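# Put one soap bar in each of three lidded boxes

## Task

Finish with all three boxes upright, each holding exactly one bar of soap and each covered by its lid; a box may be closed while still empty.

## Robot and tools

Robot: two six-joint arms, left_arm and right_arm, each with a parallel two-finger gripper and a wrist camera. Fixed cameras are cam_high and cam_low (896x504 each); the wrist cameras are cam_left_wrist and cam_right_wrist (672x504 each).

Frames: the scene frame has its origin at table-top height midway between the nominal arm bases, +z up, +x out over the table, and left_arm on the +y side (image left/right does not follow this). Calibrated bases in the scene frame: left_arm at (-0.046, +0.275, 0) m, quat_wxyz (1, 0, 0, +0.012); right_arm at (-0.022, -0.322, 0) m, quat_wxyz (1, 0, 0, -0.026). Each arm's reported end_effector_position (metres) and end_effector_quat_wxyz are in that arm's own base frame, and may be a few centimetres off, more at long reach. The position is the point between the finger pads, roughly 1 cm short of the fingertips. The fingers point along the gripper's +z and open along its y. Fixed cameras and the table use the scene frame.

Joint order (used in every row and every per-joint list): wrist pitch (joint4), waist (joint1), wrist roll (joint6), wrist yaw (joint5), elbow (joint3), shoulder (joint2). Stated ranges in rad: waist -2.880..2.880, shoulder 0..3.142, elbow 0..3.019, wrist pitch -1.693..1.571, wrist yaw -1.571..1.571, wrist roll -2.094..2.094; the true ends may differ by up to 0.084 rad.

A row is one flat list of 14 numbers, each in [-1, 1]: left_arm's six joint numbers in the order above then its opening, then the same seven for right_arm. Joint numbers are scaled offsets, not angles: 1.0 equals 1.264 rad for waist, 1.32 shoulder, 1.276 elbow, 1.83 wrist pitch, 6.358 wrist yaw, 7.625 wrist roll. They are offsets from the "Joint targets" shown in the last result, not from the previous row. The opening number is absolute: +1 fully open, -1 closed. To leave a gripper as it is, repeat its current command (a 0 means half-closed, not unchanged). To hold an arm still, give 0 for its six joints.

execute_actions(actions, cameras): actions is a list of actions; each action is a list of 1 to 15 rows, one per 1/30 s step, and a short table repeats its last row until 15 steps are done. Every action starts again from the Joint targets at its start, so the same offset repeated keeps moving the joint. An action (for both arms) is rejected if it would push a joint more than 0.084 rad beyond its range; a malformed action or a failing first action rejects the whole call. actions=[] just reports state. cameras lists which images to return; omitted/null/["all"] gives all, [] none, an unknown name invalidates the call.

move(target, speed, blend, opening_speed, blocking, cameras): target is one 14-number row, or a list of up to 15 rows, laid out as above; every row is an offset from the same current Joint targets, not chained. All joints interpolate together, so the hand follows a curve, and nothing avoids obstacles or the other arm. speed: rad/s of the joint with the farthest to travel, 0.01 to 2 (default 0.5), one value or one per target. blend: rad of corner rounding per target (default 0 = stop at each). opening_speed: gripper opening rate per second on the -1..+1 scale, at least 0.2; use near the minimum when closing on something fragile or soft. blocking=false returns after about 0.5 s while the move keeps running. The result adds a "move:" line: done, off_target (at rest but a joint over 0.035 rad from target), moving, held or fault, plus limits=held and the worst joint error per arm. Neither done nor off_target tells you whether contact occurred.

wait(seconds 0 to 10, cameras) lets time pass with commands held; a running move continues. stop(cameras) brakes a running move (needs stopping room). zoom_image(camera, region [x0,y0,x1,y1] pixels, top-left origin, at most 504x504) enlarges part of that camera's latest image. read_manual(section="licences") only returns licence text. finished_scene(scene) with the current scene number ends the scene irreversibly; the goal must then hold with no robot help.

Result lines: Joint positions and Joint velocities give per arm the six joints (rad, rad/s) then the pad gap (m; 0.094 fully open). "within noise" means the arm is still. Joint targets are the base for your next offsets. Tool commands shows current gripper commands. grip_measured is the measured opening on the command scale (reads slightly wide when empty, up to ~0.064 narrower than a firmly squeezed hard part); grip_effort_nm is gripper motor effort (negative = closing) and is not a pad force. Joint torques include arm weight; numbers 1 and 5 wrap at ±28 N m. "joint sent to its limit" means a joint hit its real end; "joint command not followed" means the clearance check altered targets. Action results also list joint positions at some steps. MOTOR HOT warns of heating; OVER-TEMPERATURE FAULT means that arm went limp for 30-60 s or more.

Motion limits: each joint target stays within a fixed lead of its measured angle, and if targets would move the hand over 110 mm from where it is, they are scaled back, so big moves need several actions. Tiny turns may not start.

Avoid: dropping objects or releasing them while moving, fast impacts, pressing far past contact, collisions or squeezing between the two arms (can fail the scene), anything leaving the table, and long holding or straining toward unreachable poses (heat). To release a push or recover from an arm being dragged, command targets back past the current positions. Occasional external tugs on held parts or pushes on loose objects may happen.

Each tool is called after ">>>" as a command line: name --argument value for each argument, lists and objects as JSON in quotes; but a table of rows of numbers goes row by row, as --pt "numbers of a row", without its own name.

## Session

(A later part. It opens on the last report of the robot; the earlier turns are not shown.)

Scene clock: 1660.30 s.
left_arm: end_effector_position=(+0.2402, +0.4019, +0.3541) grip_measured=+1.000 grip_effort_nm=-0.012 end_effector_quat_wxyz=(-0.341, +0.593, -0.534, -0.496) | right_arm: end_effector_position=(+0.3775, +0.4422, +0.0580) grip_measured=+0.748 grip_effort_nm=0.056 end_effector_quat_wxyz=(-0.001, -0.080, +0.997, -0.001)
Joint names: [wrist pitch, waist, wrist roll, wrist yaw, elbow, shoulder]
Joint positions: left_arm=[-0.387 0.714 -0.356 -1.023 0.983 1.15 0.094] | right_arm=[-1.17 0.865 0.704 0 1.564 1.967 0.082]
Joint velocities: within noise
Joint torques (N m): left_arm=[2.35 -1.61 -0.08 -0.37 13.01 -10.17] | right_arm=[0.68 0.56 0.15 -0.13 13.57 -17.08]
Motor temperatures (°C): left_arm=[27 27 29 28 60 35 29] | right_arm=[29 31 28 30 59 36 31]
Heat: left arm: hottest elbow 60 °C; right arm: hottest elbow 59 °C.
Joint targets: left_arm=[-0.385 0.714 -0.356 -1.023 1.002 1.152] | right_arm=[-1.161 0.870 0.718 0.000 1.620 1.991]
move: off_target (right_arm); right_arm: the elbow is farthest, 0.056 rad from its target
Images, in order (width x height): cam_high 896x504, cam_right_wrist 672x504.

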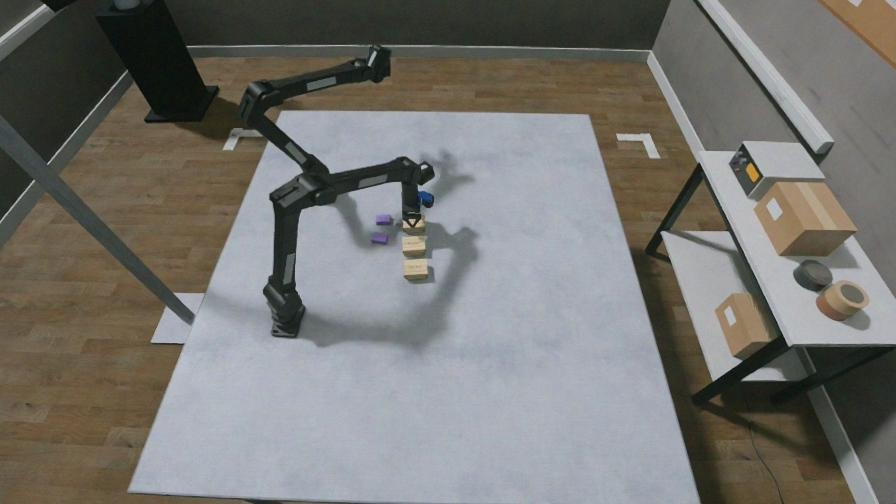

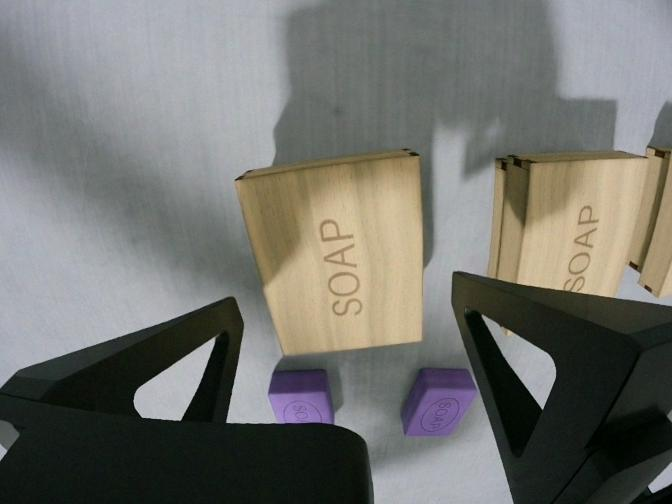

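>>> move --pt "0 0 0 0 0 0 1 0.0 -0.011 0.0025 0 -0.025 0 0.75" --pt "0 0 0 0 0 0 1 0.0268 -0.011 0.0025 0 -0.0697 0.0167 0.75" --speed 0.1 --cameras '["cam_right_wrist"]'

Scene clock: 1683.00 s.
left_arm: end_effector_position=(+0.2402, +0.4019, +0.3541) grip_measured=+1.000 grip_effort_nm=-0.022 end_effector_quat_wxyz=(-0.341, +0.593, -0.534, -0.496) | right_arm: end_effector_position=(+0.3787, +0.4422, +0.0376) grip_measured=+0.748 grip_effort_nm=0.051 end_effector_quat_wxyz=(+0.001, -0.070, +0.998, +0.000)
Joint names: [wrist pitch, waist, wrist roll, wrist yaw, elbow, shoulder]
Joint positions: left_arm=[-0.387 0.714 -0.356 -1.023 0.983 1.15 0.094] | right_arm=[-1.121 0.864 0.724 0 1.541 1.989 0.082]
Joint velocities: within noise
Joint torques (N m): left_arm=[2.36 -1.55 -0.08 -0.37 13.03 -10.17] | right_arm=[0.66 -0.56 0.16 -0.12 8.03 -17.2]
Motor temperatures (°C): left_arm=[27 27 29 28 60 34 29] | right_arm=[29 31 28 30 55 38 31]
Heat: left arm: hottest elbow 60 °C; right arm: hottest elbow 55 °C.
Joint targets: left_arm=[-0.385 0.714 -0.356 -1.023 1.002 1.152] | right_arm=[-1.112 0.856 0.737 0.000 1.531 2.013]
move: done
Images, in order (width x height): cam_right_wrist 672x504.

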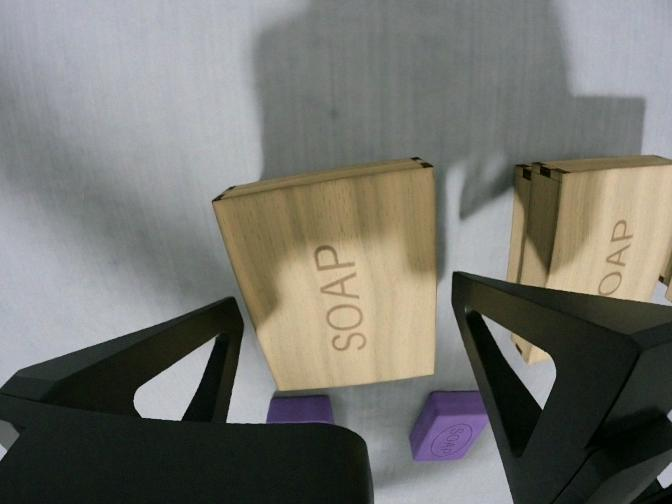

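>>> move --target '[0,0,0,0,0,0,1,0,0,0,0,0,0,0.15]' --opening_speed 0.4 --cameras '["cam_right_wrist"]'

>>> move --pt "0 0 0 0 0 0 1 -0.0317 0 0 0 0.0658 -0.04 0.15" --pt "0 0 0 0 0 0 1 -0.0858 0 0 0 0.1105 -0.072 0.15" --pt "0 0 0 0 0 0 1 -0.1524 -0.0953 -0.0186 0 0.371 0.107 0.15" --speed '[0.06,0.2,0.4]' --blend '[0,0.02,0]' --cameras '["cam_high"]'

>>> zoom_image --camera "cam_high" --region '[390, 200, 450, 254]'

Scene clock: 1698.73 s.
left_arm: end_effector_position=(+0.2402, +0.4019, +0.3541) grip_measured=+1.000 grip_effort_nm=-0.007 end_effector_quat_wxyz=(-0.341, +0.593, -0.534, -0.496) | right_arm: end_effector_position=(+0.3787, +0.4422, +0.0376) grip_measured=+0.360 grip_effort_nm=-1.072 end_effector_quat_wxyz=(+0.001, -0.070, +0.998, +0.000)
Joint names: [wrist pitch, waist, wrist roll, wrist yaw, elbow, shoulder]
Joint positions: left_arm=[-0.387 0.714 -0.356 -1.023 0.983 1.15 0.094] | right_arm=[-1.121 0.864 0.724 0 1.541 1.989 0.064]
Joint velocities: within noise
Joint torques (N m): left_arm=[2.36 -1.55 -0.08 -0.37 13.01 -10.17] | right_arm=[0.7 -0.62 0.13 -0.13 7.95 -17.14]
Motor temperatures (°C): left_arm=[27 27 29 28 60 34 29] | right_arm=[29 31 28 30 53 37 31]
Heat: left arm: hottest elbow 60 °C; right arm: hottest elbow 53 °C.
Joint targets: left_arm=[-0.385 0.714 -0.356 -1.023 1.002 1.152] | right_arm=[-1.112 0.856 0.737 0.000 1.531 2.013]
move: done
Images, in order (width x height): cam_right_wrist 672x504.

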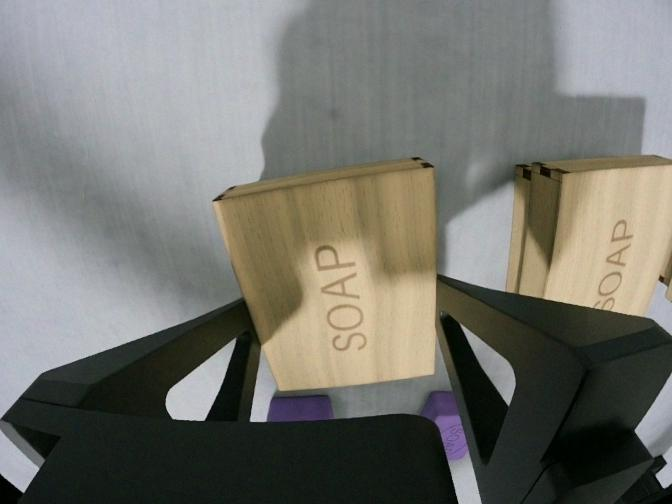

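Scene clock: 1702.17 s.
left_arm: end_effector_position=(+0.2402, +0.4019, +0.3541) grip_measured=+1.000 grip_effort_nm=-0.012 end_effector_quat_wxyz=(-0.341, +0.593, -0.534, -0.496) | right_arm: end_effector_position=(+0.4868, +0.4407, +0.0988) grip_measured=+0.359 grip_effort_nm=-1.072 end_effector_quat_wxyz=(+0.001, -0.063, +0.998, +0.000)
Joint names: [wrist pitch, waist, wrist roll, wrist yaw, elbow, shoulder]
Joint positions: left_arm=[-0.387 0.714 -0.356 -1.023 0.983 1.15 0.094] | right_arm=[-1.383 0.737 0.609 0 1.946 2.132 0.064]
Joint velocities: within noise
Joint torques (N m): left_arm=[2.35 -1.61 -0.08 -0.37 13.01 -10.17] | right_arm=[0.03 0.03 -0.09 -0.13 14.49 -19.96]
Motor temperatures (°C): left_arm=[27 27 29 28 60 34 29] | right_arm=[29 31 28 30 53 37 31]
Heat: left arm: hottest elbow 60 °C; right arm: hottest elbow 53 °C.
Joint targets: left_arm=[-0.385 0.714 -0.356 -1.023 1.002 1.152] | right_arm=[-1.391 0.736 0.595 0.000 2.004 2.154]
move: off_target (right_arm); right_arm: the elbow is farthest, 0.058 rad from its target
Images, in order (width x height): cam_high 896x504.

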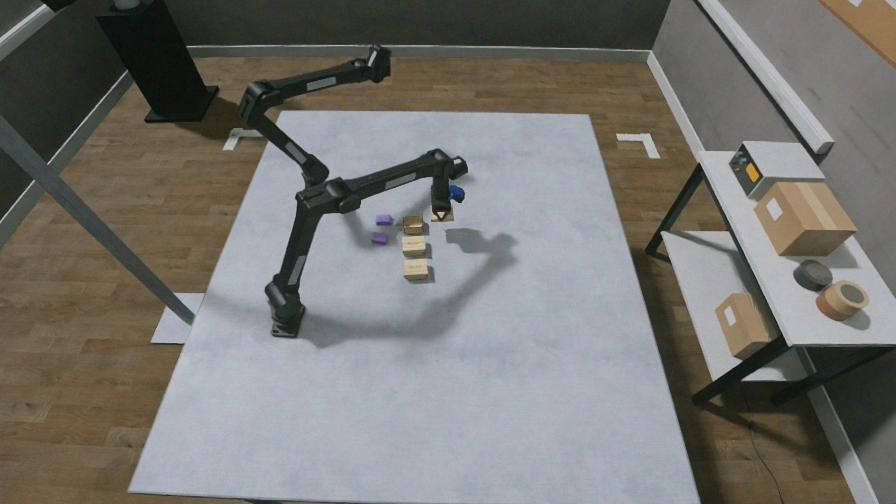

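Scaled by 8.400 from the camera's 896x504 image, which has a finer 1280x720 frame.

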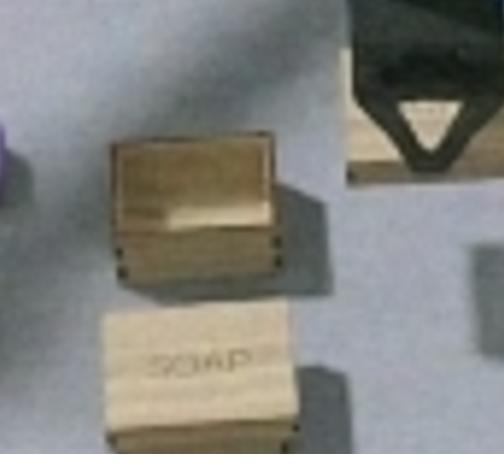

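>>> move --pt "0 0 0 0 0 0 1 0.084 0 0 0 -0.118 0.036 0.15" --pt "0 0 0 0 0 0 1 0.1055 0 0 0 -0.1422 0.0481 0.15" --speed '[0.2,0.06]' --cameras '[]'

Scene clock: 1720.70 s.
left_arm: end_effector_position=(+0.2402, +0.4019, +0.3541) grip_measured=+1.000 grip_effort_nm=-0.007 end_effector_quat_wxyz=(-0.341, +0.593, -0.534, -0.496) | right_arm: end_effector_position=(+0.4867, +0.4406, +0.0209) grip_measured=+0.359 grip_effort_nm=-1.067 end_effector_quat_wxyz=(+0.003, -0.064, +0.998, +0.002)
Joint names: [wrist pitch, waist, wrist roll, wrist yaw, elbow, shoulder]
Joint positions: left_arm=[-0.387 0.714 -0.356 -1.023 0.983 1.15 0.094] | right_arm=[-1.207 0.737 0.608 0 1.833 2.189 0.064]
Joint velocities: within noise
Joint torques (N m): left_arm=[2.35 -1.55 -0.08 -0.37 13.01 -10.17] | right_arm=[0.79 -0.03 -0.11 -0.13 8.28 -19.72]
Motor temperatures (°C): left_arm=[27 27 29 28 60 34 29] | right_arm=[29 31 28 30 54 39 32]
Heat: left arm: hottest elbow 60 °C; right arm: hottest elbow 54 °C.
Joint targets: left_arm=[-0.385 0.714 -0.356 -1.023 1.002 1.152] | right_arm=[-1.198 0.736 0.595 0.000 1.823 2.218]
move: done
No camera images: "cameras" was empty.

>>> move --pt "0 0 0 0 0 0 1 0.003 0 0 0 0 0.0055 0.15" --pt "0 0 0 0 0 0 1 0.003 0 0 0 0 0.0055 0.75" --speed 0.06 --opening_speed 0.4 --cameras '[]'

Scene clock: 1730.27 s.
left_arm: end_effector_position=(+0.2402, +0.4019, +0.3541) grip_measured=+1.000 grip_effort_nm=-0.007 end_effector_quat_wxyz=(-0.341, +0.593, -0.534, -0.496) | right_arm: end_effector_position=(+0.4873, +0.4412, +0.0180) grip_measured=+0.747 grip_effort_nm=0.042 end_effector_quat_wxyz=(+0.003, -0.064, +0.998, +0.002)
Joint names: [wrist pitch, waist, wrist roll, wrist yaw, elbow, shoulder]
Joint positions: left_arm=[-0.387 0.714 -0.356 -1.023 0.983 1.15 0.094] | right_arm=[-1.202 0.737 0.608 0 1.833 2.193 0.082]
Joint velocities: within noise
Joint torques (N m): left_arm=[2.35 -1.61 -0.08 -0.37 13.03 -10.17] | right_arm=[0.73 0.03 -0.11 -0.13 8.24 -19.6]
Motor temperatures (°C): left_arm=[27 27 29 28 60 34 29] | right_arm=[29 31 28 30 52 38 32]
Heat: left arm: hottest elbow 60 °C; right arm: hottest elbow 52 °C.
Joint targets: left_arm=[-0.385 0.714 -0.356 -1.023 1.002 1.152] | right_arm=[-1.193 0.736 0.595 0.000 1.823 2.225]
move: done
No camera images: "cameras" was empty.

>>> move --pt "0 0 0 0 0 0 1 -0.02 0 0 0 0.06 -0.03 0.75" --pt "0 0 0 0 0 0 1 -0.11 0 0 0 0.12 -0.06 0.75" --pt "0 0 0 0 0 0 1 0.001 0.212 0.0405 0 -0.345 -0.349 0.75" --speed '[0.1,0.4,0.6]' --cameras '["cam_right_wrist","cam_high"]'

Scene clock: 1749.50 s.
left_arm: end_effector_position=(+0.2402, +0.4019, +0.3541) grip_measured=+1.000 grip_effort_nm=-0.012 end_effector_quat_wxyz=(-0.341, +0.593, -0.534, -0.496) | right_arm: end_effector_position=(+0.2777, +0.4364, +0.0998) grip_measured=+0.748 grip_effort_nm=0.051 end_effector_quat_wxyz=(-0.003, -0.057, +0.998, -0.004)
Joint names: [wrist pitch, waist, wrist roll, wrist yaw, elbow, shoulder]
Joint positions: left_arm=[-0.387 0.714 -0.356 -1.023 0.983 1.15 0.094] | right_arm=[-1.2 1.005 0.89 0 1.394 1.775 0.082]
Joint velocities: within noise
Joint torques (N m): left_arm=[2.35 -1.55 -0.08 -0.37 13.01 -10.11] | right_arm=[0.65 -0.03 0.13 -0.11 8.06 -17.03]
Motor temperatures (°C): left_arm=[27 27 29 28 60 34 29] | right_arm=[29 31 28 30 51 37 31]
Heat: left arm: hottest elbow 60 °C; right arm: hottest elbow 51 °C.
Joint targets: left_arm=[-0.385 0.714 -0.356 -1.023 1.002 1.152] | right_arm=[-1.191 1.004 0.904 0.000 1.383 1.764]
move: done
Images, in order (width x height): cam_high 896x504, cam_right_wrist 672x504.

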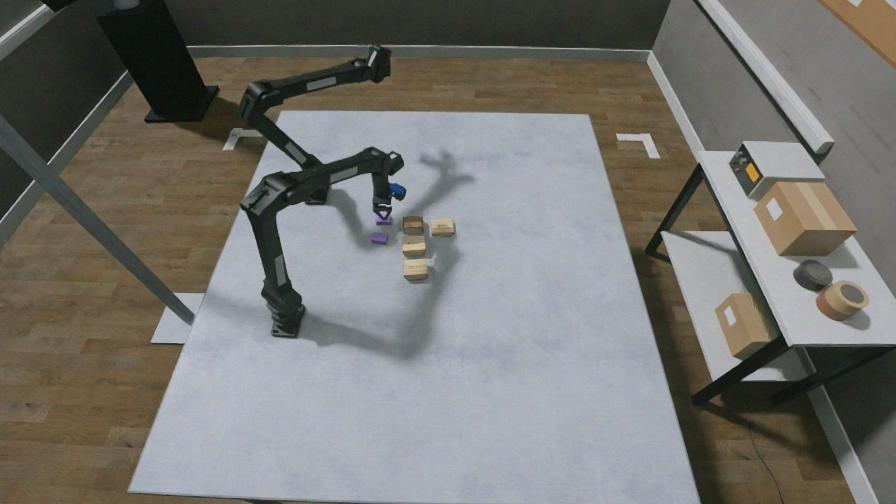

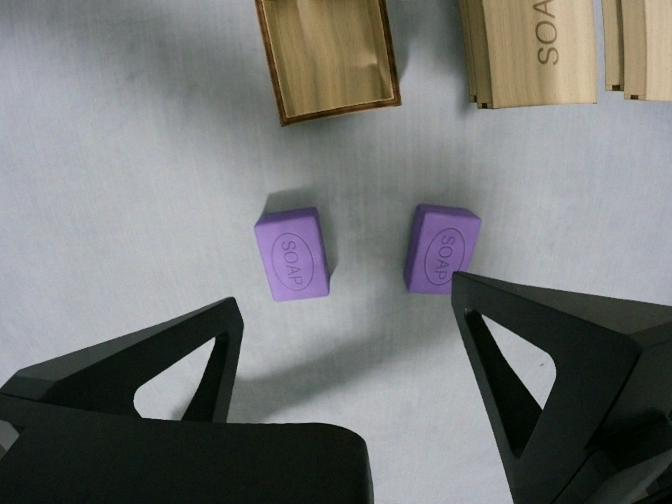

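>>> move --target '[0,0,0,0,0,0,1,0.0536,0.0514,-0.0096,0,0,0.0905,0.5]' --speed 0.25 --cameras '["cam_right_wrist"]'

Scene clock: 1774.50 s.
left_arm: end_effector_position=(+0.2402, +0.4019, +0.3541) grip_measured=+1.000 grip_effort_nm=-0.007 end_effector_quat_wxyz=(-0.341, +0.593, -0.534, -0.496) | right_arm: end_effector_position=(+0.2577, +0.4675, +0.0492) grip_measured=+0.502 grip_effort_nm=-0.139 end_effector_quat_wxyz=(-0.004, -0.111, +0.994, -0.006)
Joint names: [wrist pitch, waist, wrist roll, wrist yaw, elbow, shoulder]
Joint positions: left_arm=[-0.387 0.714 -0.356 -1.023 0.983 1.15 0.094] | right_arm=[-1.102 1.068 0.845 0 1.389 1.871 0.071]
Joint velocities: within noise
Joint torques (N m): left_arm=[2.36 -1.55 -0.08 -0.37 13.01 -10.17] | right_arm=[0.68 0.15 -0.15 -0.11 8.05 -16.15]
Motor temperatures (°C): left_arm=[27 27 29 28 60 34 29] | right_arm=[29 31 28 30 50 39 31]
Heat: left arm: hottest elbow 60 °C; right arm: hottest elbow 50 °C.
Joint targets: left_arm=[-0.385 0.714 -0.356 -1.023 1.002 1.152] | right_arm=[-1.093 1.069 0.831 0.000 1.383 1.884]
move: done
Images, in order (width x height): cam_right_wrist 672x504.

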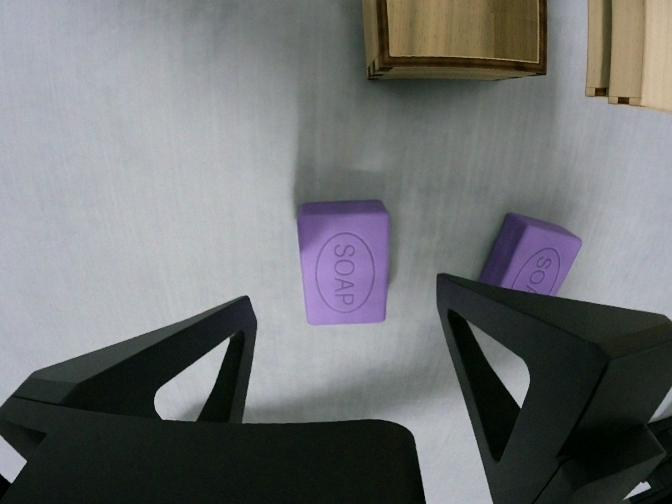

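>>> move --pt "0 0 0 0 0 0 1 0 0 0.0178 0 0 0 0.15" --pt "0 0 0 0 0 0 1 0.038 0 0.0178 0 -0.0253 0.0265 0.15" --speed '[0.2,0.1]' --cameras '["cam_right_wrist"]'

Scene clock: 1805.57 s.
left_arm: end_effector_position=(+0.2402, +0.4019, +0.3541) grip_measured=+1.000 grip_effort_nm=-0.007 end_effector_quat_wxyz=(-0.341, +0.593, -0.534, -0.496) | right_arm: end_effector_position=(+0.2589, +0.4697, +0.0272) grip_measured=+0.152 grip_effort_nm=-0.139 end_effector_quat_wxyz=(+0.001, -0.057, +0.998, +0.001)
Joint names: [wrist pitch, waist, wrist roll, wrist yaw, elbow, shoulder]
Joint positions: left_arm=[-0.387 0.714 -0.356 -1.023 0.983 1.15 0.094] | right_arm=[-1.032 1.068 0.954 0 1.36 1.895 0.054]
Joint velocities: within noise
Joint torques (N m): left_arm=[2.37 -1.55 -0.08 -0.37 13.01 -10.11] | right_arm=[0.65 0.15 0.14 -0.11 7.53 -15.62]
Motor temperatures (°C): left_arm=[27 27 29 28 60 34 29] | right_arm=[29 31 28 30 49 37 30]
Heat: left arm: hottest elbow 60 °C; right arm: hottest elbow 49 °C.
Joint targets: left_arm=[-0.385 0.714 -0.356 -1.023 1.002 1.152] | right_arm=[-1.023 1.069 0.967 0.000 1.350 1.919]
move: done
Images, in order (width x height): cam_right_wrist 672x504.

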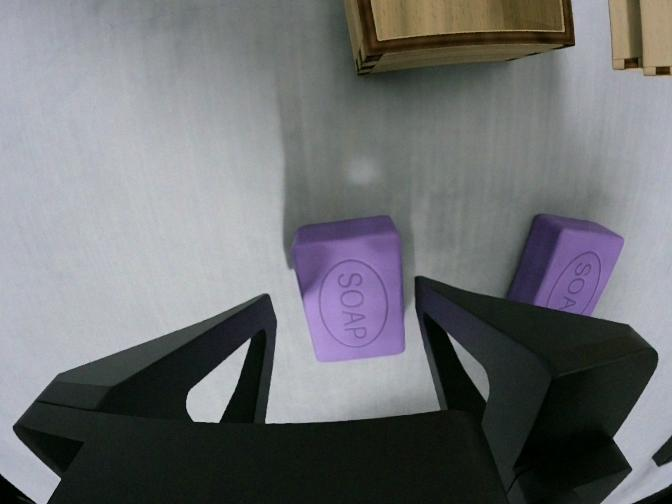

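>>> move --target '[0,0,0,0,0,0,1,0,0,0,0,0,0.003,0.15]' --cameras '[]'

>>> move --target '[0,0,0,0,0,0,1,0,0,0,0,0,0,-0.4]' --opening_speed 0.4 --cameras '["cam_right_wrist"]'

Scene clock: 1847.90 s.
left_arm: end_effector_position=(+0.2402, +0.4019, +0.3541) grip_measured=+1.000 grip_effort_nm=-0.002 end_effector_quat_wxyz=(-0.341, +0.593, -0.534, -0.496) | right_arm: end_effector_position=(+0.2589, +0.4697, +0.0270) grip_measured=+0.152 grip_effort_nm=-0.144 end_effector_quat_wxyz=(+0.001, -0.057, +0.998, +0.001)
Joint names: [wrist pitch, waist, wrist roll, wrist yaw, elbow, shoulder]
Joint positions: left_arm=[-0.387 0.714 -0.356 -1.023 0.983 1.15 0.094] | right_arm=[-1.032 1.068 0.954 0 1.36 1.895 0.054]
Joint velocities: within noise
Joint torques (N m): left_arm=[2.36 -1.55 -0.08 -0.37 13.03 -10.17] | right_arm=[0.69 0.15 0.14 -0.11 7.53 -15.38]
Motor temperatures (°C): left_arm=[27 27 29 28 60 34 29] | right_arm=[29 31 28 30 48 36 30]
Heat: left arm: hottest elbow 60 °C; right arm: hottest elbow 48 °C.
Joint targets: left_arm=[-0.385 0.714 -0.356 -1.023 1.002 1.152] | right_arm=[-1.023 1.069 0.967 0.000 1.350 1.923]
move: done
No camera images: "cameras" was empty.

Scene clock: 1849.50 s.
left_arm: end_effector_position=(+0.2402, +0.4019, +0.3541) grip_measured=+1.000 grip_effort_nm=-0.012 end_effector_quat_wxyz=(-0.341, +0.593, -0.534, -0.496) | right_arm: end_effector_position=(+0.2589, +0.4697, +0.0270) grip_measured=-0.269 grip_effort_nm=-1.062 end_effector_quat_wxyz=(+0.001, -0.057, +0.998, +0.001)
Joint names: [wrist pitch, waist, wrist roll, wrist yaw, elbow, shoulder]
Joint positions: left_arm=[-0.387 0.714 -0.356 -1.023 0.983 1.15 0.094] | right_arm=[-1.032 1.068 0.954 0 1.36 1.895 0.034]
Joint velocities: within noise
Joint torques (N m): left_arm=[2.35 -1.55 -0.08 -0.37 13.01 -10.17] | right_arm=[0.7 0.15 0.13 -0.11 7.53 -15.21]
Motor temperatures (°C): left_arm=[27 27 29 28 60 34 29] | right_arm=[29 31 28 30 48 36 30]
Heat: left arm: hottest elbow 60 °C; right arm: hottest elbow 48 °C.
Joint targets: left_arm=[-0.385 0.714 -0.356 -1.023 1.002 1.152] | right_arm=[-1.023 1.069 0.967 0.000 1.350 1.923]
move: done
Images, in order (width x height): cam_right_wrist 672x504.

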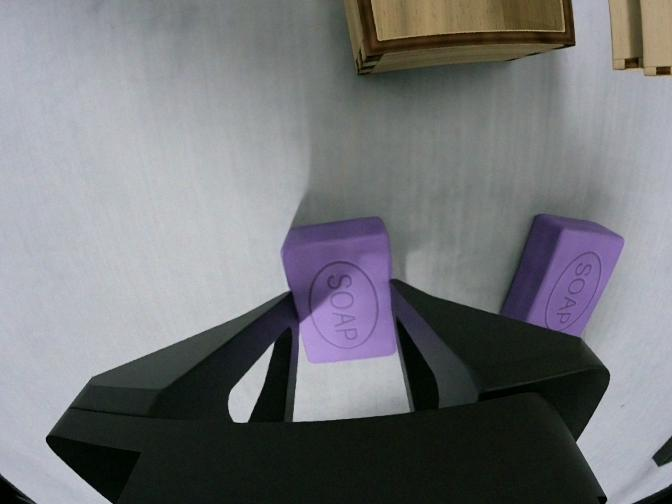

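>>> move --pt "0 0 0 0 0 0 1 -0.0176 0 0 0 0.0188 -0.0147 -0.4" --pt "0 0 0 0 0 0 1 -0.088 0 0 0 0.094 -0.0735 -0.4" --pt "0 0 0 0 0 0 1 -0.1175 -0.1677 -0.0323 0 0.2351 0.0311 -0.4" --speed '[0.08,0.2,0.25]' --blend 0.01 --cameras '["cam_right_wrist"]'

Scene clock: 1882.60 s.
left_arm: end_effector_position=(+0.2402, +0.4019, +0.3541) grip_measured=+1.000 grip_effort_nm=-0.007 end_effector_quat_wxyz=(-0.341, +0.593, -0.534, -0.496) | right_arm: end_effector_position=(+0.3800, +0.4367, +0.0827) grip_measured=-0.270 grip_effort_nm=-1.072 end_effector_quat_wxyz=(-0.003, -0.060, +0.998, -0.003)
Joint names: [wrist pitch, waist, wrist roll, wrist yaw, elbow, shoulder]
Joint positions: left_arm=[-0.387 0.714 -0.356 -1.023 0.983 1.15 0.094] | right_arm=[-1.23 0.856 0.735 0 1.592 1.94 0.034]
Joint velocities: within noise
Joint torques (N m): left_arm=[2.37 -1.55 -0.08 -0.37 13.03 -10.17] | right_arm=[0.05 0.21 -0.07 -0.12 14.08 -16.97]
Motor temperatures (°C): left_arm=[27 27 29 28 60 34 29] | right_arm=[29 31 28 30 48 37 32]
Heat: left arm: hottest elbow 60 °C; right arm: hottest elbow 48 °C.
Joint targets: left_arm=[-0.385 0.714 -0.356 -1.023 1.002 1.152] | right_arm=[-1.238 0.857 0.721 0.000 1.650 1.964]
move: off_target (right_arm); right_arm: the elbow is farthest, 0.058 rad from its target
Images, in order (width x height): cam_right_wrist 672x504.

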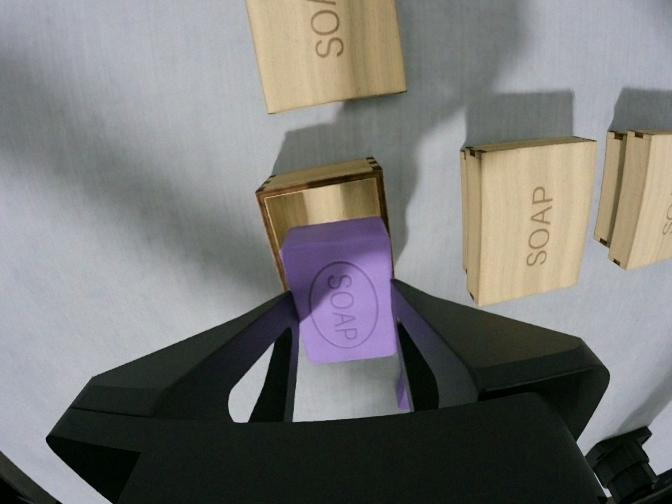

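>>> zoom_image --camera "cam_right_wrist" --region '[240, 140, 420, 300]'

>>> zoom_image --camera "cam_high" --region '[390, 190, 450, 244]'

Scaled by 2.800 from the camera's 672x504 image, which has a finer 960x720 frame.

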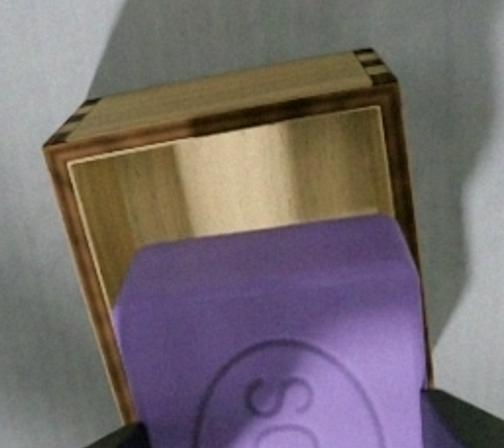

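This scene's latest camera images include none from cam_high. They are from: cam_right_wrist. cam_high's image comes with the result of a call that names it in "cameras".

>>> move --pt "0 0 0 0 0 0 1 0 0.0095 -0.0017 0 0 0 -0.4" --pt "0 0 0 0 0 0 1 0.027 0.0095 -0.0017 0 -0.055 0.02 -0.4" --speed 0.12 --cameras '["cam_right_wrist","cam_high"]'

>>> zoom_image --camera "cam_right_wrist" --region '[240, 140, 420, 300]'

>>> zoom_image --camera "cam_high" --region '[390, 190, 450, 244]'

Scene clock: 1920.87 s.
left_arm: end_effector_position=(+0.2402, +0.4019, +0.3541) grip_measured=+1.000 grip_effort_nm=-0.012 end_effector_quat_wxyz=(-0.341, +0.593, -0.534, -0.496) | right_arm: end_effector_position=(+0.3814, +0.4444, +0.0682) grip_measured=-0.270 grip_effort_nm=-1.072 end_effector_quat_wxyz=(+0.000, -0.071, +0.997, -0.001)
Joint names: [wrist pitch, waist, wrist roll, wrist yaw, elbow, shoulder]
Joint positions: left_arm=[-0.387 0.714 -0.356 -1.023 0.983 1.15 0.094] | right_arm=[-1.198 0.862 0.721 0 1.592 1.966 0.034]
Joint velocities: within noise
Joint torques (N m): left_arm=[2.36 -1.55 -0.08 -0.37 13.01 -10.17] | right_arm=[0.61 0.62 -0.11 -0.12 8.06 -17.38]
Motor temperatures (°C): left_arm=[27 27 29 28 61 34 29] | right_arm=[29 31 28 30 52 37 32]
Heat: left arm: hottest elbow 61 °C; right arm: hottest elbow 52 °C.
Joint targets: left_arm=[-0.385 0.714 -0.356 -1.023 1.002 1.152] | right_arm=[-1.189 0.869 0.708 0.000 1.580 1.990]
move: done
Images, in order (width x height): cam_high 896x504, cam_right_wrist 672x504.

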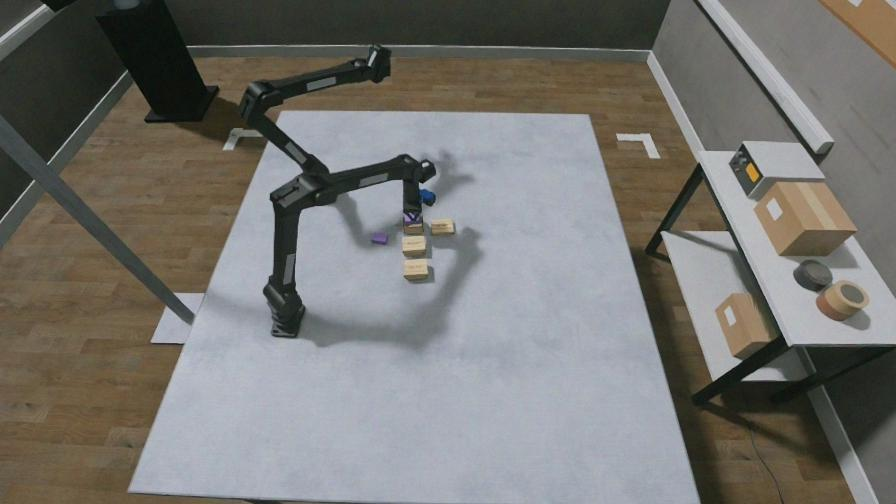

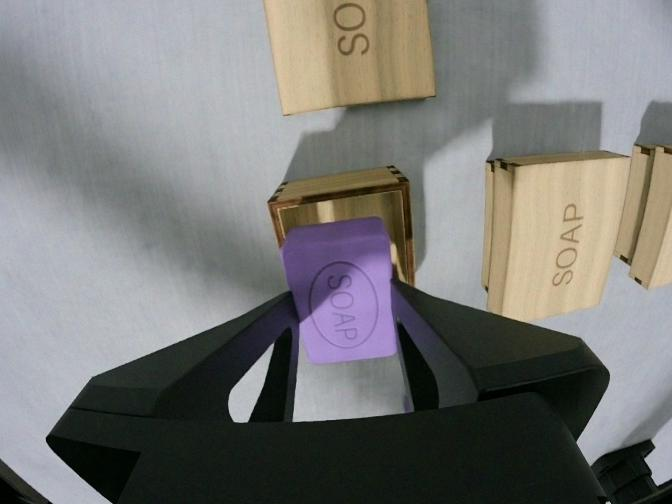

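Scaled by 2.800 from the camera's 672x504 image, which has a finer 960x720 frame.

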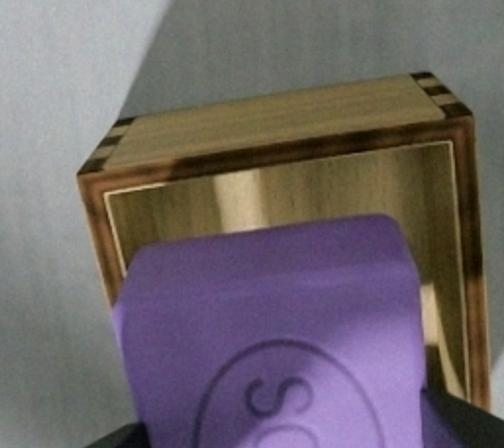

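Scaled by 8.400 from the camera's 896x504 image, which has a finer 1280x720 frame.

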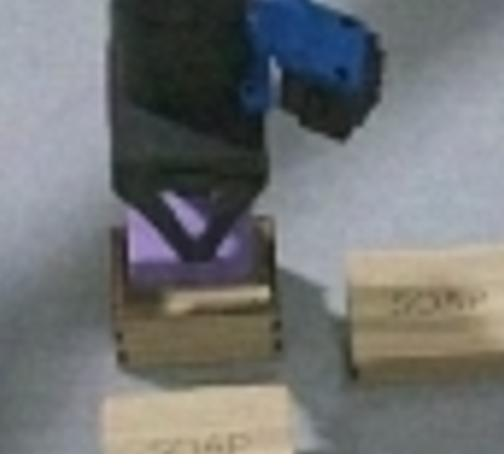

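>>> move --target '[0,0,0,0,0,0,1,0.0339,0,0,0,-0.0337,0.0114,-0.4]' --speed 0.06 --cameras '["cam_right_wrist","cam_high"]'

>>> zoom_image --camera "cam_right_wrist" --region '[240, 140, 420, 300]'

>>> zoom_image --camera "cam_high" --region '[390, 190, 450, 244]'

Scene clock: 1944.00 s.
left_arm: end_effector_position=(+0.2402, +0.4019, +0.3541) grip_measured=+1.000 grip_effort_nm=-0.007 end_effector_quat_wxyz=(-0.341, +0.593, -0.534, -0.496) | right_arm: end_effector_position=(+0.3789, +0.4414, +0.0444) grip_measured=-0.270 grip_effort_nm=-1.072 end_effector_quat_wxyz=(+0.000, -0.071, +0.997, +0.000)
Joint names: [wrist pitch, waist, wrist roll, wrist yaw, elbow, shoulder]
Joint positions: left_arm=[-0.387 0.714 -0.356 -1.023 0.983 1.15 0.094] | right_arm=[-1.136 0.862 0.72 0 1.547 1.98 0.034]
Joint velocities: within noise
Joint torques (N m): left_arm=[2.36 -1.55 -0.08 -0.37 13.03 -10.17] | right_arm=[0.59 0.67 -0.11 -0.12 8.03 -17.14]
Motor temperatures (°C): left_arm=[27 27 29 28 61 34 29] | right_arm=[29 31 28 30 50 38 32]
Heat: left arm: hottest elbow 61 °C; right arm: hottest elbow 50 °C.
Joint targets: left_arm=[-0.385 0.714 -0.356 -1.023 1.002 1.152] | right_arm=[-1.127 0.869 0.707 0.000 1.537 2.005]
move: done
Images, in order (width x height): cam_high 896x504, cam_right_wrist 672x504.

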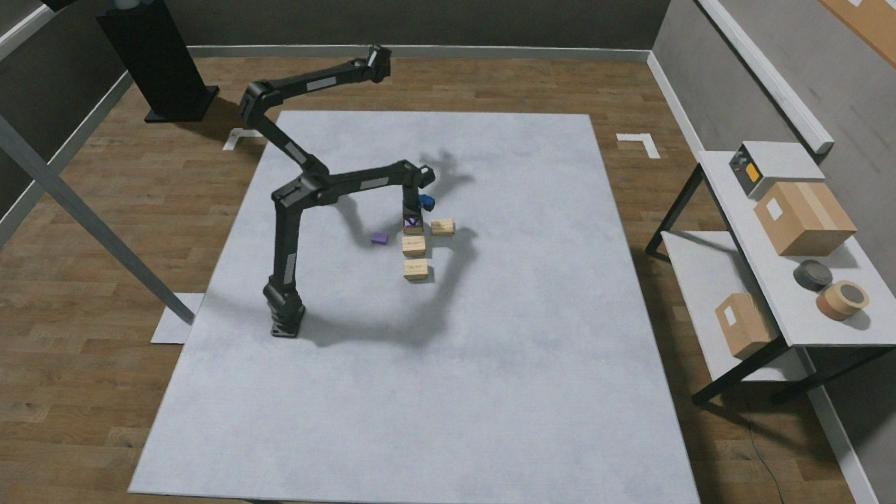

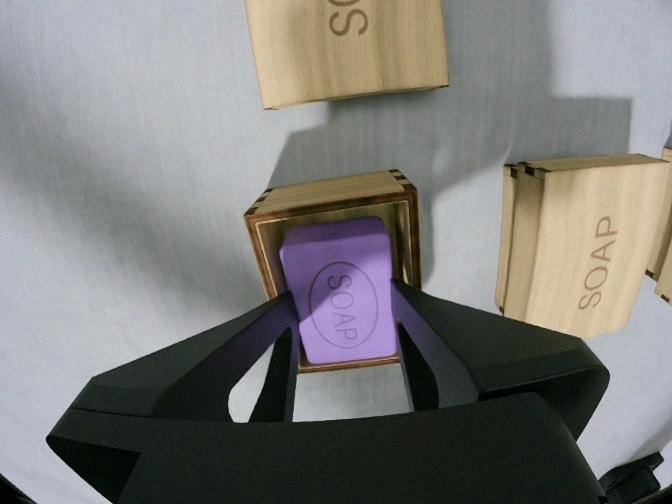

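Scaled by 2.800 from the camera's 672x504 image, which has a finer 960x720 frame.

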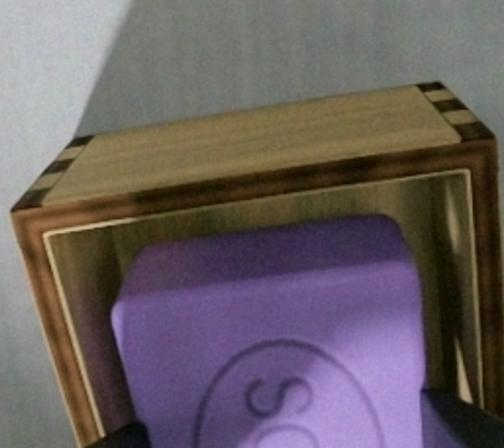

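Scaled by 8.400 from the camera's 896x504 image, which has a finer 1280x720 frame.

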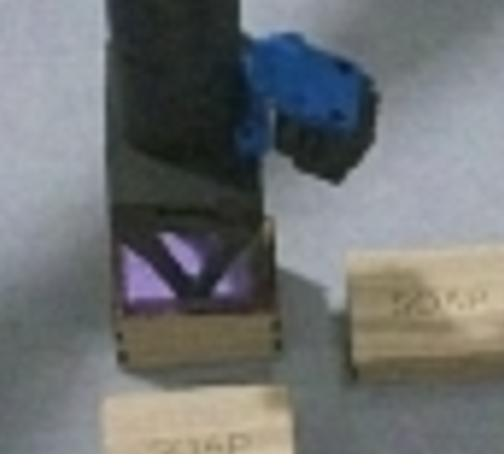

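>>> move --target '[0,0,0,0,0,0,1,0.0105,0,0,0,-0.011,0.0055,-0.4]' --speed 0.04 --cameras '[]'

>>> move --target '[0,0,0,0,0,0,1,0,0,0,0,0,0,-0.165]' --opening_speed 0.2 --cameras '["cam_right_wrist"]'

Scene clock: 1959.13 s.
left_arm: end_effector_position=(+0.2402, +0.4019, +0.3541) grip_measured=+1.000 grip_effort_nm=-0.007 end_effector_quat_wxyz=(-0.341, +0.593, -0.534, -0.496) | right_arm: end_effector_position=(+0.3778, +0.4402, +0.0352) grip_measured=-0.270 grip_effort_nm=-1.072 end_effector_quat_wxyz=(+0.000, -0.071, +0.997, -0.001)
Joint names: [wrist pitch, waist, wrist roll, wrist yaw, elbow, shoulder]
Joint positions: left_arm=[-0.387 0.714 -0.356 -1.023 0.983 1.15 0.094] | right_arm=[-1.117 0.862 0.72 0 1.533 1.988 0.034]
Joint velocities: within noise
Joint torques (N m): left_arm=[2.36 -1.55 -0.08 -0.37 13.01 -10.17] | right_arm=[0.76 0.67 -0.11 -0.12 7.95 -17.26]
Motor temperatures (°C): left_arm=[27 27 29 28 61 34 29] | right_arm=[29 31 28 30 50 39 32]
Heat: left arm: hottest elbow 61 °C; right arm: hottest elbow 50 °C.
Joint targets: left_arm=[-0.385 0.714 -0.356 -1.023 1.002 1.152] | right_arm=[-1.107 0.869 0.707 0.000 1.523 2.012]
move: done
No camera images: "cameras" was empty.

Scene clock: 1960.57 s.
left_arm: end_effector_position=(+0.2402, +0.4019, +0.3541) grip_measured=+1.000 grip_effort_nm=-0.007 end_effector_quat_wxyz=(-0.341, +0.593, -0.534, -0.496) | right_arm: end_effector_position=(+0.3779, +0.4402, +0.0352) grip_measured=-0.168 grip_effort_nm=0.042 end_effector_quat_wxyz=(+0.000, -0.071, +0.997, -0.001)
Joint names: [wrist pitch, waist, wrist roll, wrist yaw, elbow, shoulder]
Joint positions: left_arm=[-0.387 0.714 -0.356 -1.023 0.983 1.15 0.094] | right_arm=[-1.116 0.862 0.72 0 1.533 1.988 0.039]
Joint velocities: within noise
Joint torques (N m): left_arm=[2.33 -1.61 -0.09 -0.37 13.01 -10.11] | right_arm=[0.68 0.67 -0.11 -0.12 7.95 -16.85]
Motor temperatures (°C): left_arm=[27 27 29 28 61 34 29] | right_arm=[29 31 28 30 50 39 32]
Heat: left arm: hottest elbow 61 °C; right arm: hottest elbow 50 °C.
Joint targets: left_arm=[-0.385 0.714 -0.356 -1.023 1.002 1.152] | right_arm=[-1.108 0.869 0.707 0.000 1.523 2.012]
move: done
Images, in order (width x height): cam_right_wrist 672x504.

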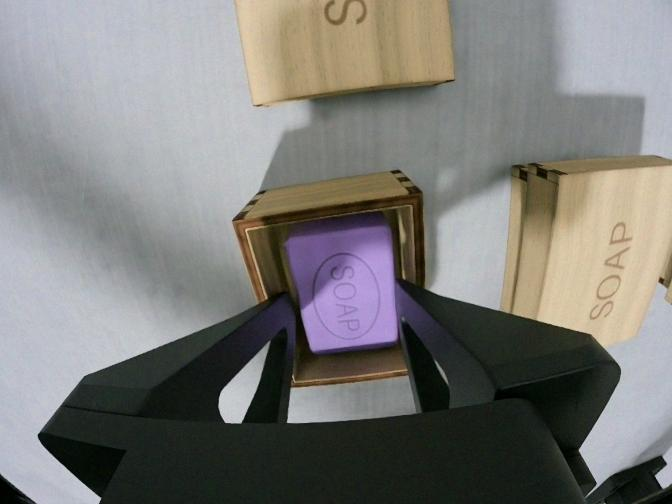

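>>> move --pt "0 0 0 0 0 0 1 -0.0087 0 0 0 0.0431 -0.0167 -0.165" --pt "0 0 0 0 0 0 1 -0.0273 0 0 0 0.0682 -0.0364 -0.165" --pt "0 0 0 0 0 0 1 -0.071 0 0 0 0.1027 -0.0598 -0.165" --pt "0 0 0 0 0 0 1 -0.1459 -0.1076 -0.0144 0 0.3629 0.1121 -0.165" --speed '[0.06,0.06,0.12,0.25]' --blend 0.008 --cameras '["cam_right_wrist","cam_high"]'

>>> zoom_image --camera "cam_high" --region '[390, 190, 460, 254]'

Scene clock: 1988.40 s.
left_arm: end_effector_position=(+0.2402, +0.4019, +0.3541) grip_measured=+1.000 grip_effort_nm=-0.012 end_effector_quat_wxyz=(-0.341, +0.593, -0.534, -0.496) | right_arm: end_effector_position=(+0.4863, +0.4378, +0.0916) grip_measured=-0.167 grip_effort_nm=0.051 end_effector_quat_wxyz=(+0.000, -0.061, +0.998, +0.000)
Joint names: [wrist pitch, waist, wrist roll, wrist yaw, elbow, shoulder]
Joint positions: left_arm=[-0.387 0.714 -0.356 -1.023 0.983 1.15 0.094] | right_arm=[-1.367 0.734 0.612 0 1.926 2.131 0.039]
Joint velocities: within noise
Joint torques (N m): left_arm=[2.36 -1.61 -0.08 -0.37 13.03 -10.11] | right_arm=[0.14 0.03 -0.07 -0.13 14.58 -19.43]
Motor temperatures (°C): left_arm=[27 27 29 28 61 34 29] | right_arm=[29 31 28 30 51 37 31]
Heat: left arm: hottest elbow 61 °C; right arm: hottest elbow 51 °C.
Joint targets: left_arm=[-0.385 0.714 -0.356 -1.023 1.002 1.152] | right_arm=[-1.375 0.733 0.598 0.000 1.986 2.161]
move: off_target (right_arm); right_arm: the elbow is farthest, 0.060 rad from its target
Images, in order (width x height): cam_high 896x504, cam_right_wrist 672x504.

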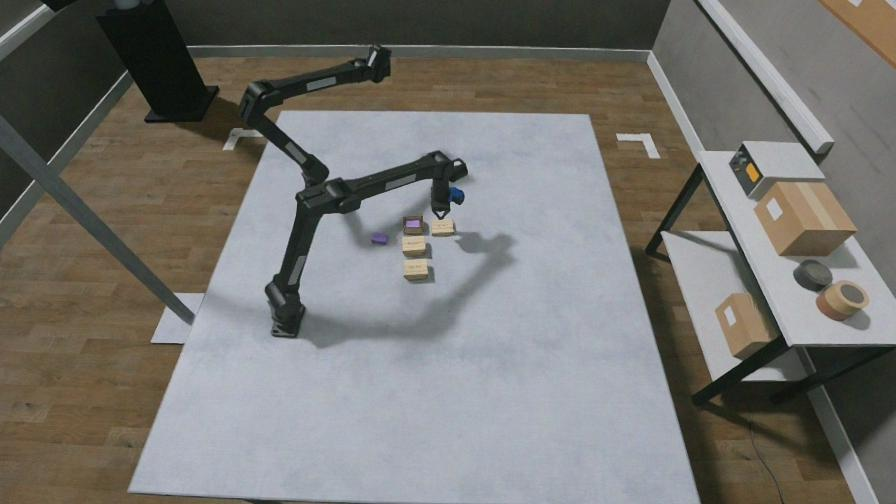

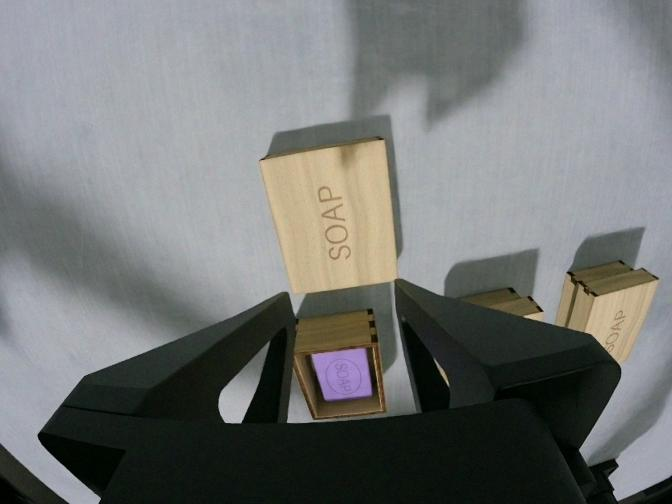

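Scaled by 7.200 from the camera's 896x504 image, which has a finer 1280x720 frame.

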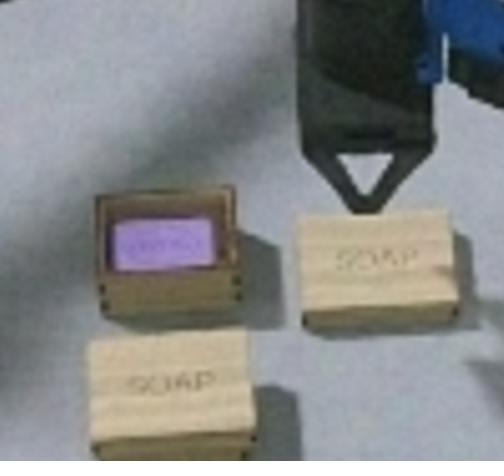

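>>> move --pt "0 0 0 0 0 0 1 0.06 0.003 0 0 -0.078 0.03 0.75" --pt "0 0 0 0 0 0 1 0.0995 0.0047 0 0 -0.1277 0.0485 0.75" --speed '[0.2,0.1]' --blend 0.02 --cameras '["cam_right_wrist"]'

Scene clock: 2003.53 s.
left_arm: end_effector_position=(+0.2402, +0.4019, +0.3541) grip_measured=+1.000 grip_effort_nm=-0.012 end_effector_quat_wxyz=(-0.341, +0.593, -0.534, -0.496) | right_arm: end_effector_position=(+0.4885, +0.4398, +0.0165) grip_measured=+0.748 grip_effort_nm=0.056 end_effector_quat_wxyz=(+0.003, -0.062, +0.998, +0.002)
Joint names: [wrist pitch, waist, wrist roll, wrist yaw, elbow, shoulder]
Joint positions: left_arm=[-0.387 0.714 -0.356 -1.023 0.983 1.15 0.094] | right_arm=[-1.202 0.734 0.611 0 1.834 2.196 0.082]
Joint velocities: within noise
Joint torques (N m): left_arm=[2.35 -1.55 -0.08 -0.37 13.03 -10.11] | right_arm=[0.54 0.56 -0.11 -0.13 8.23 -19.66]
Motor temperatures (°C): left_arm=[27 27 29 28 61 34 29] | right_arm=[29 31 28 30 55 39 31]
Heat: left arm: hottest elbow 61 °C; right arm: hottest elbow 55 °C.
Joint targets: left_arm=[-0.385 0.714 -0.356 -1.023 1.002 1.152] | right_arm=[-1.192 0.738 0.598 0.000 1.823 2.224]
move: done
Images, in order (width x height): cam_right_wrist 672x504.

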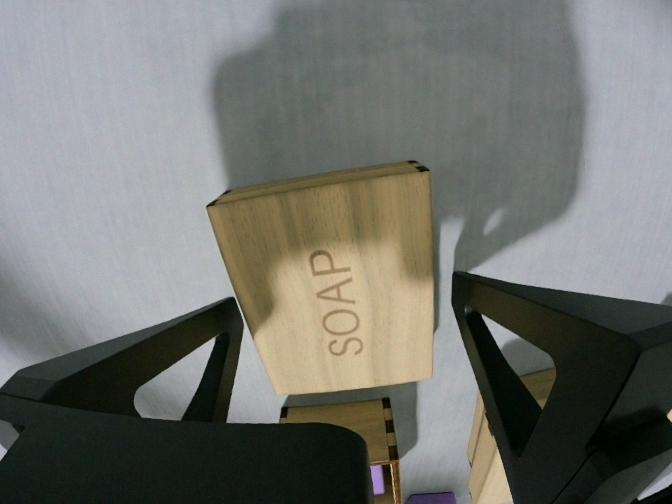

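>>> move --target '[0,0,0,0,0,0,1,0,0,0,0,0,0,0.15]' --opening_speed 0.4 --cameras '["cam_right_wrist"]'

Scene clock: 2013.70 s.
left_arm: end_effector_position=(+0.2402, +0.4019, +0.3541) grip_measured=+1.000 grip_effort_nm=-0.012 end_effector_quat_wxyz=(-0.341, +0.593, -0.534, -0.496) | right_arm: end_effector_position=(+0.4885, +0.4399, +0.0165) grip_measured=+0.364 grip_effort_nm=-1.072 end_effector_quat_wxyz=(+0.003, -0.062, +0.998, +0.002)
Joint names: [wrist pitch, waist, wrist roll, wrist yaw, elbow, shoulder]
Joint positions: left_arm=[-0.387 0.714 -0.356 -1.023 0.983 1.15 0.094] | right_arm=[-1.201 0.734 0.611 0 1.834 2.196 0.064]
Joint velocities: within noise
Joint torques (N m): left_arm=[2.33 -1.55 -0.08 -0.37 13.01 -10.17] | right_arm=[0.72 0.5 -0.11 -0.13 8.24 -19.84]
Motor temperatures (°C): left_arm=[27 27 29 28 61 34 29] | right_arm=[29 31 28 30 53 40 31]
Heat: left arm: hottest elbow 61 °C; right arm: hottest elbow 53 °C.
Joint targets: left_arm=[-0.385 0.714 -0.356 -1.023 1.002 1.152] | right_arm=[-1.192 0.738 0.598 0.000 1.823 2.224]
move: done
Images, in order (width x height): cam_right_wrist 672x504.

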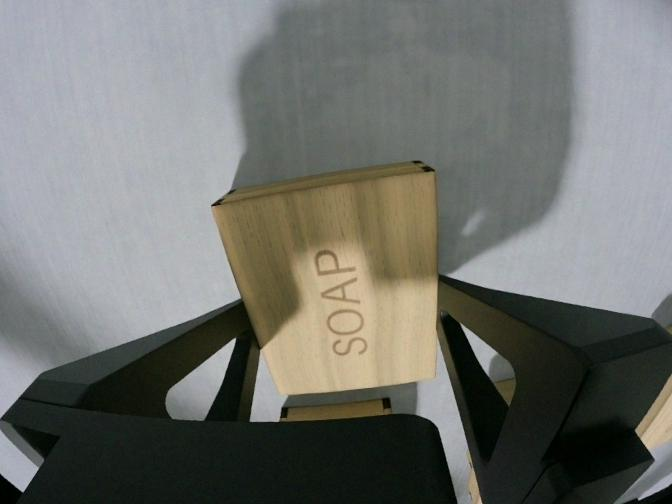

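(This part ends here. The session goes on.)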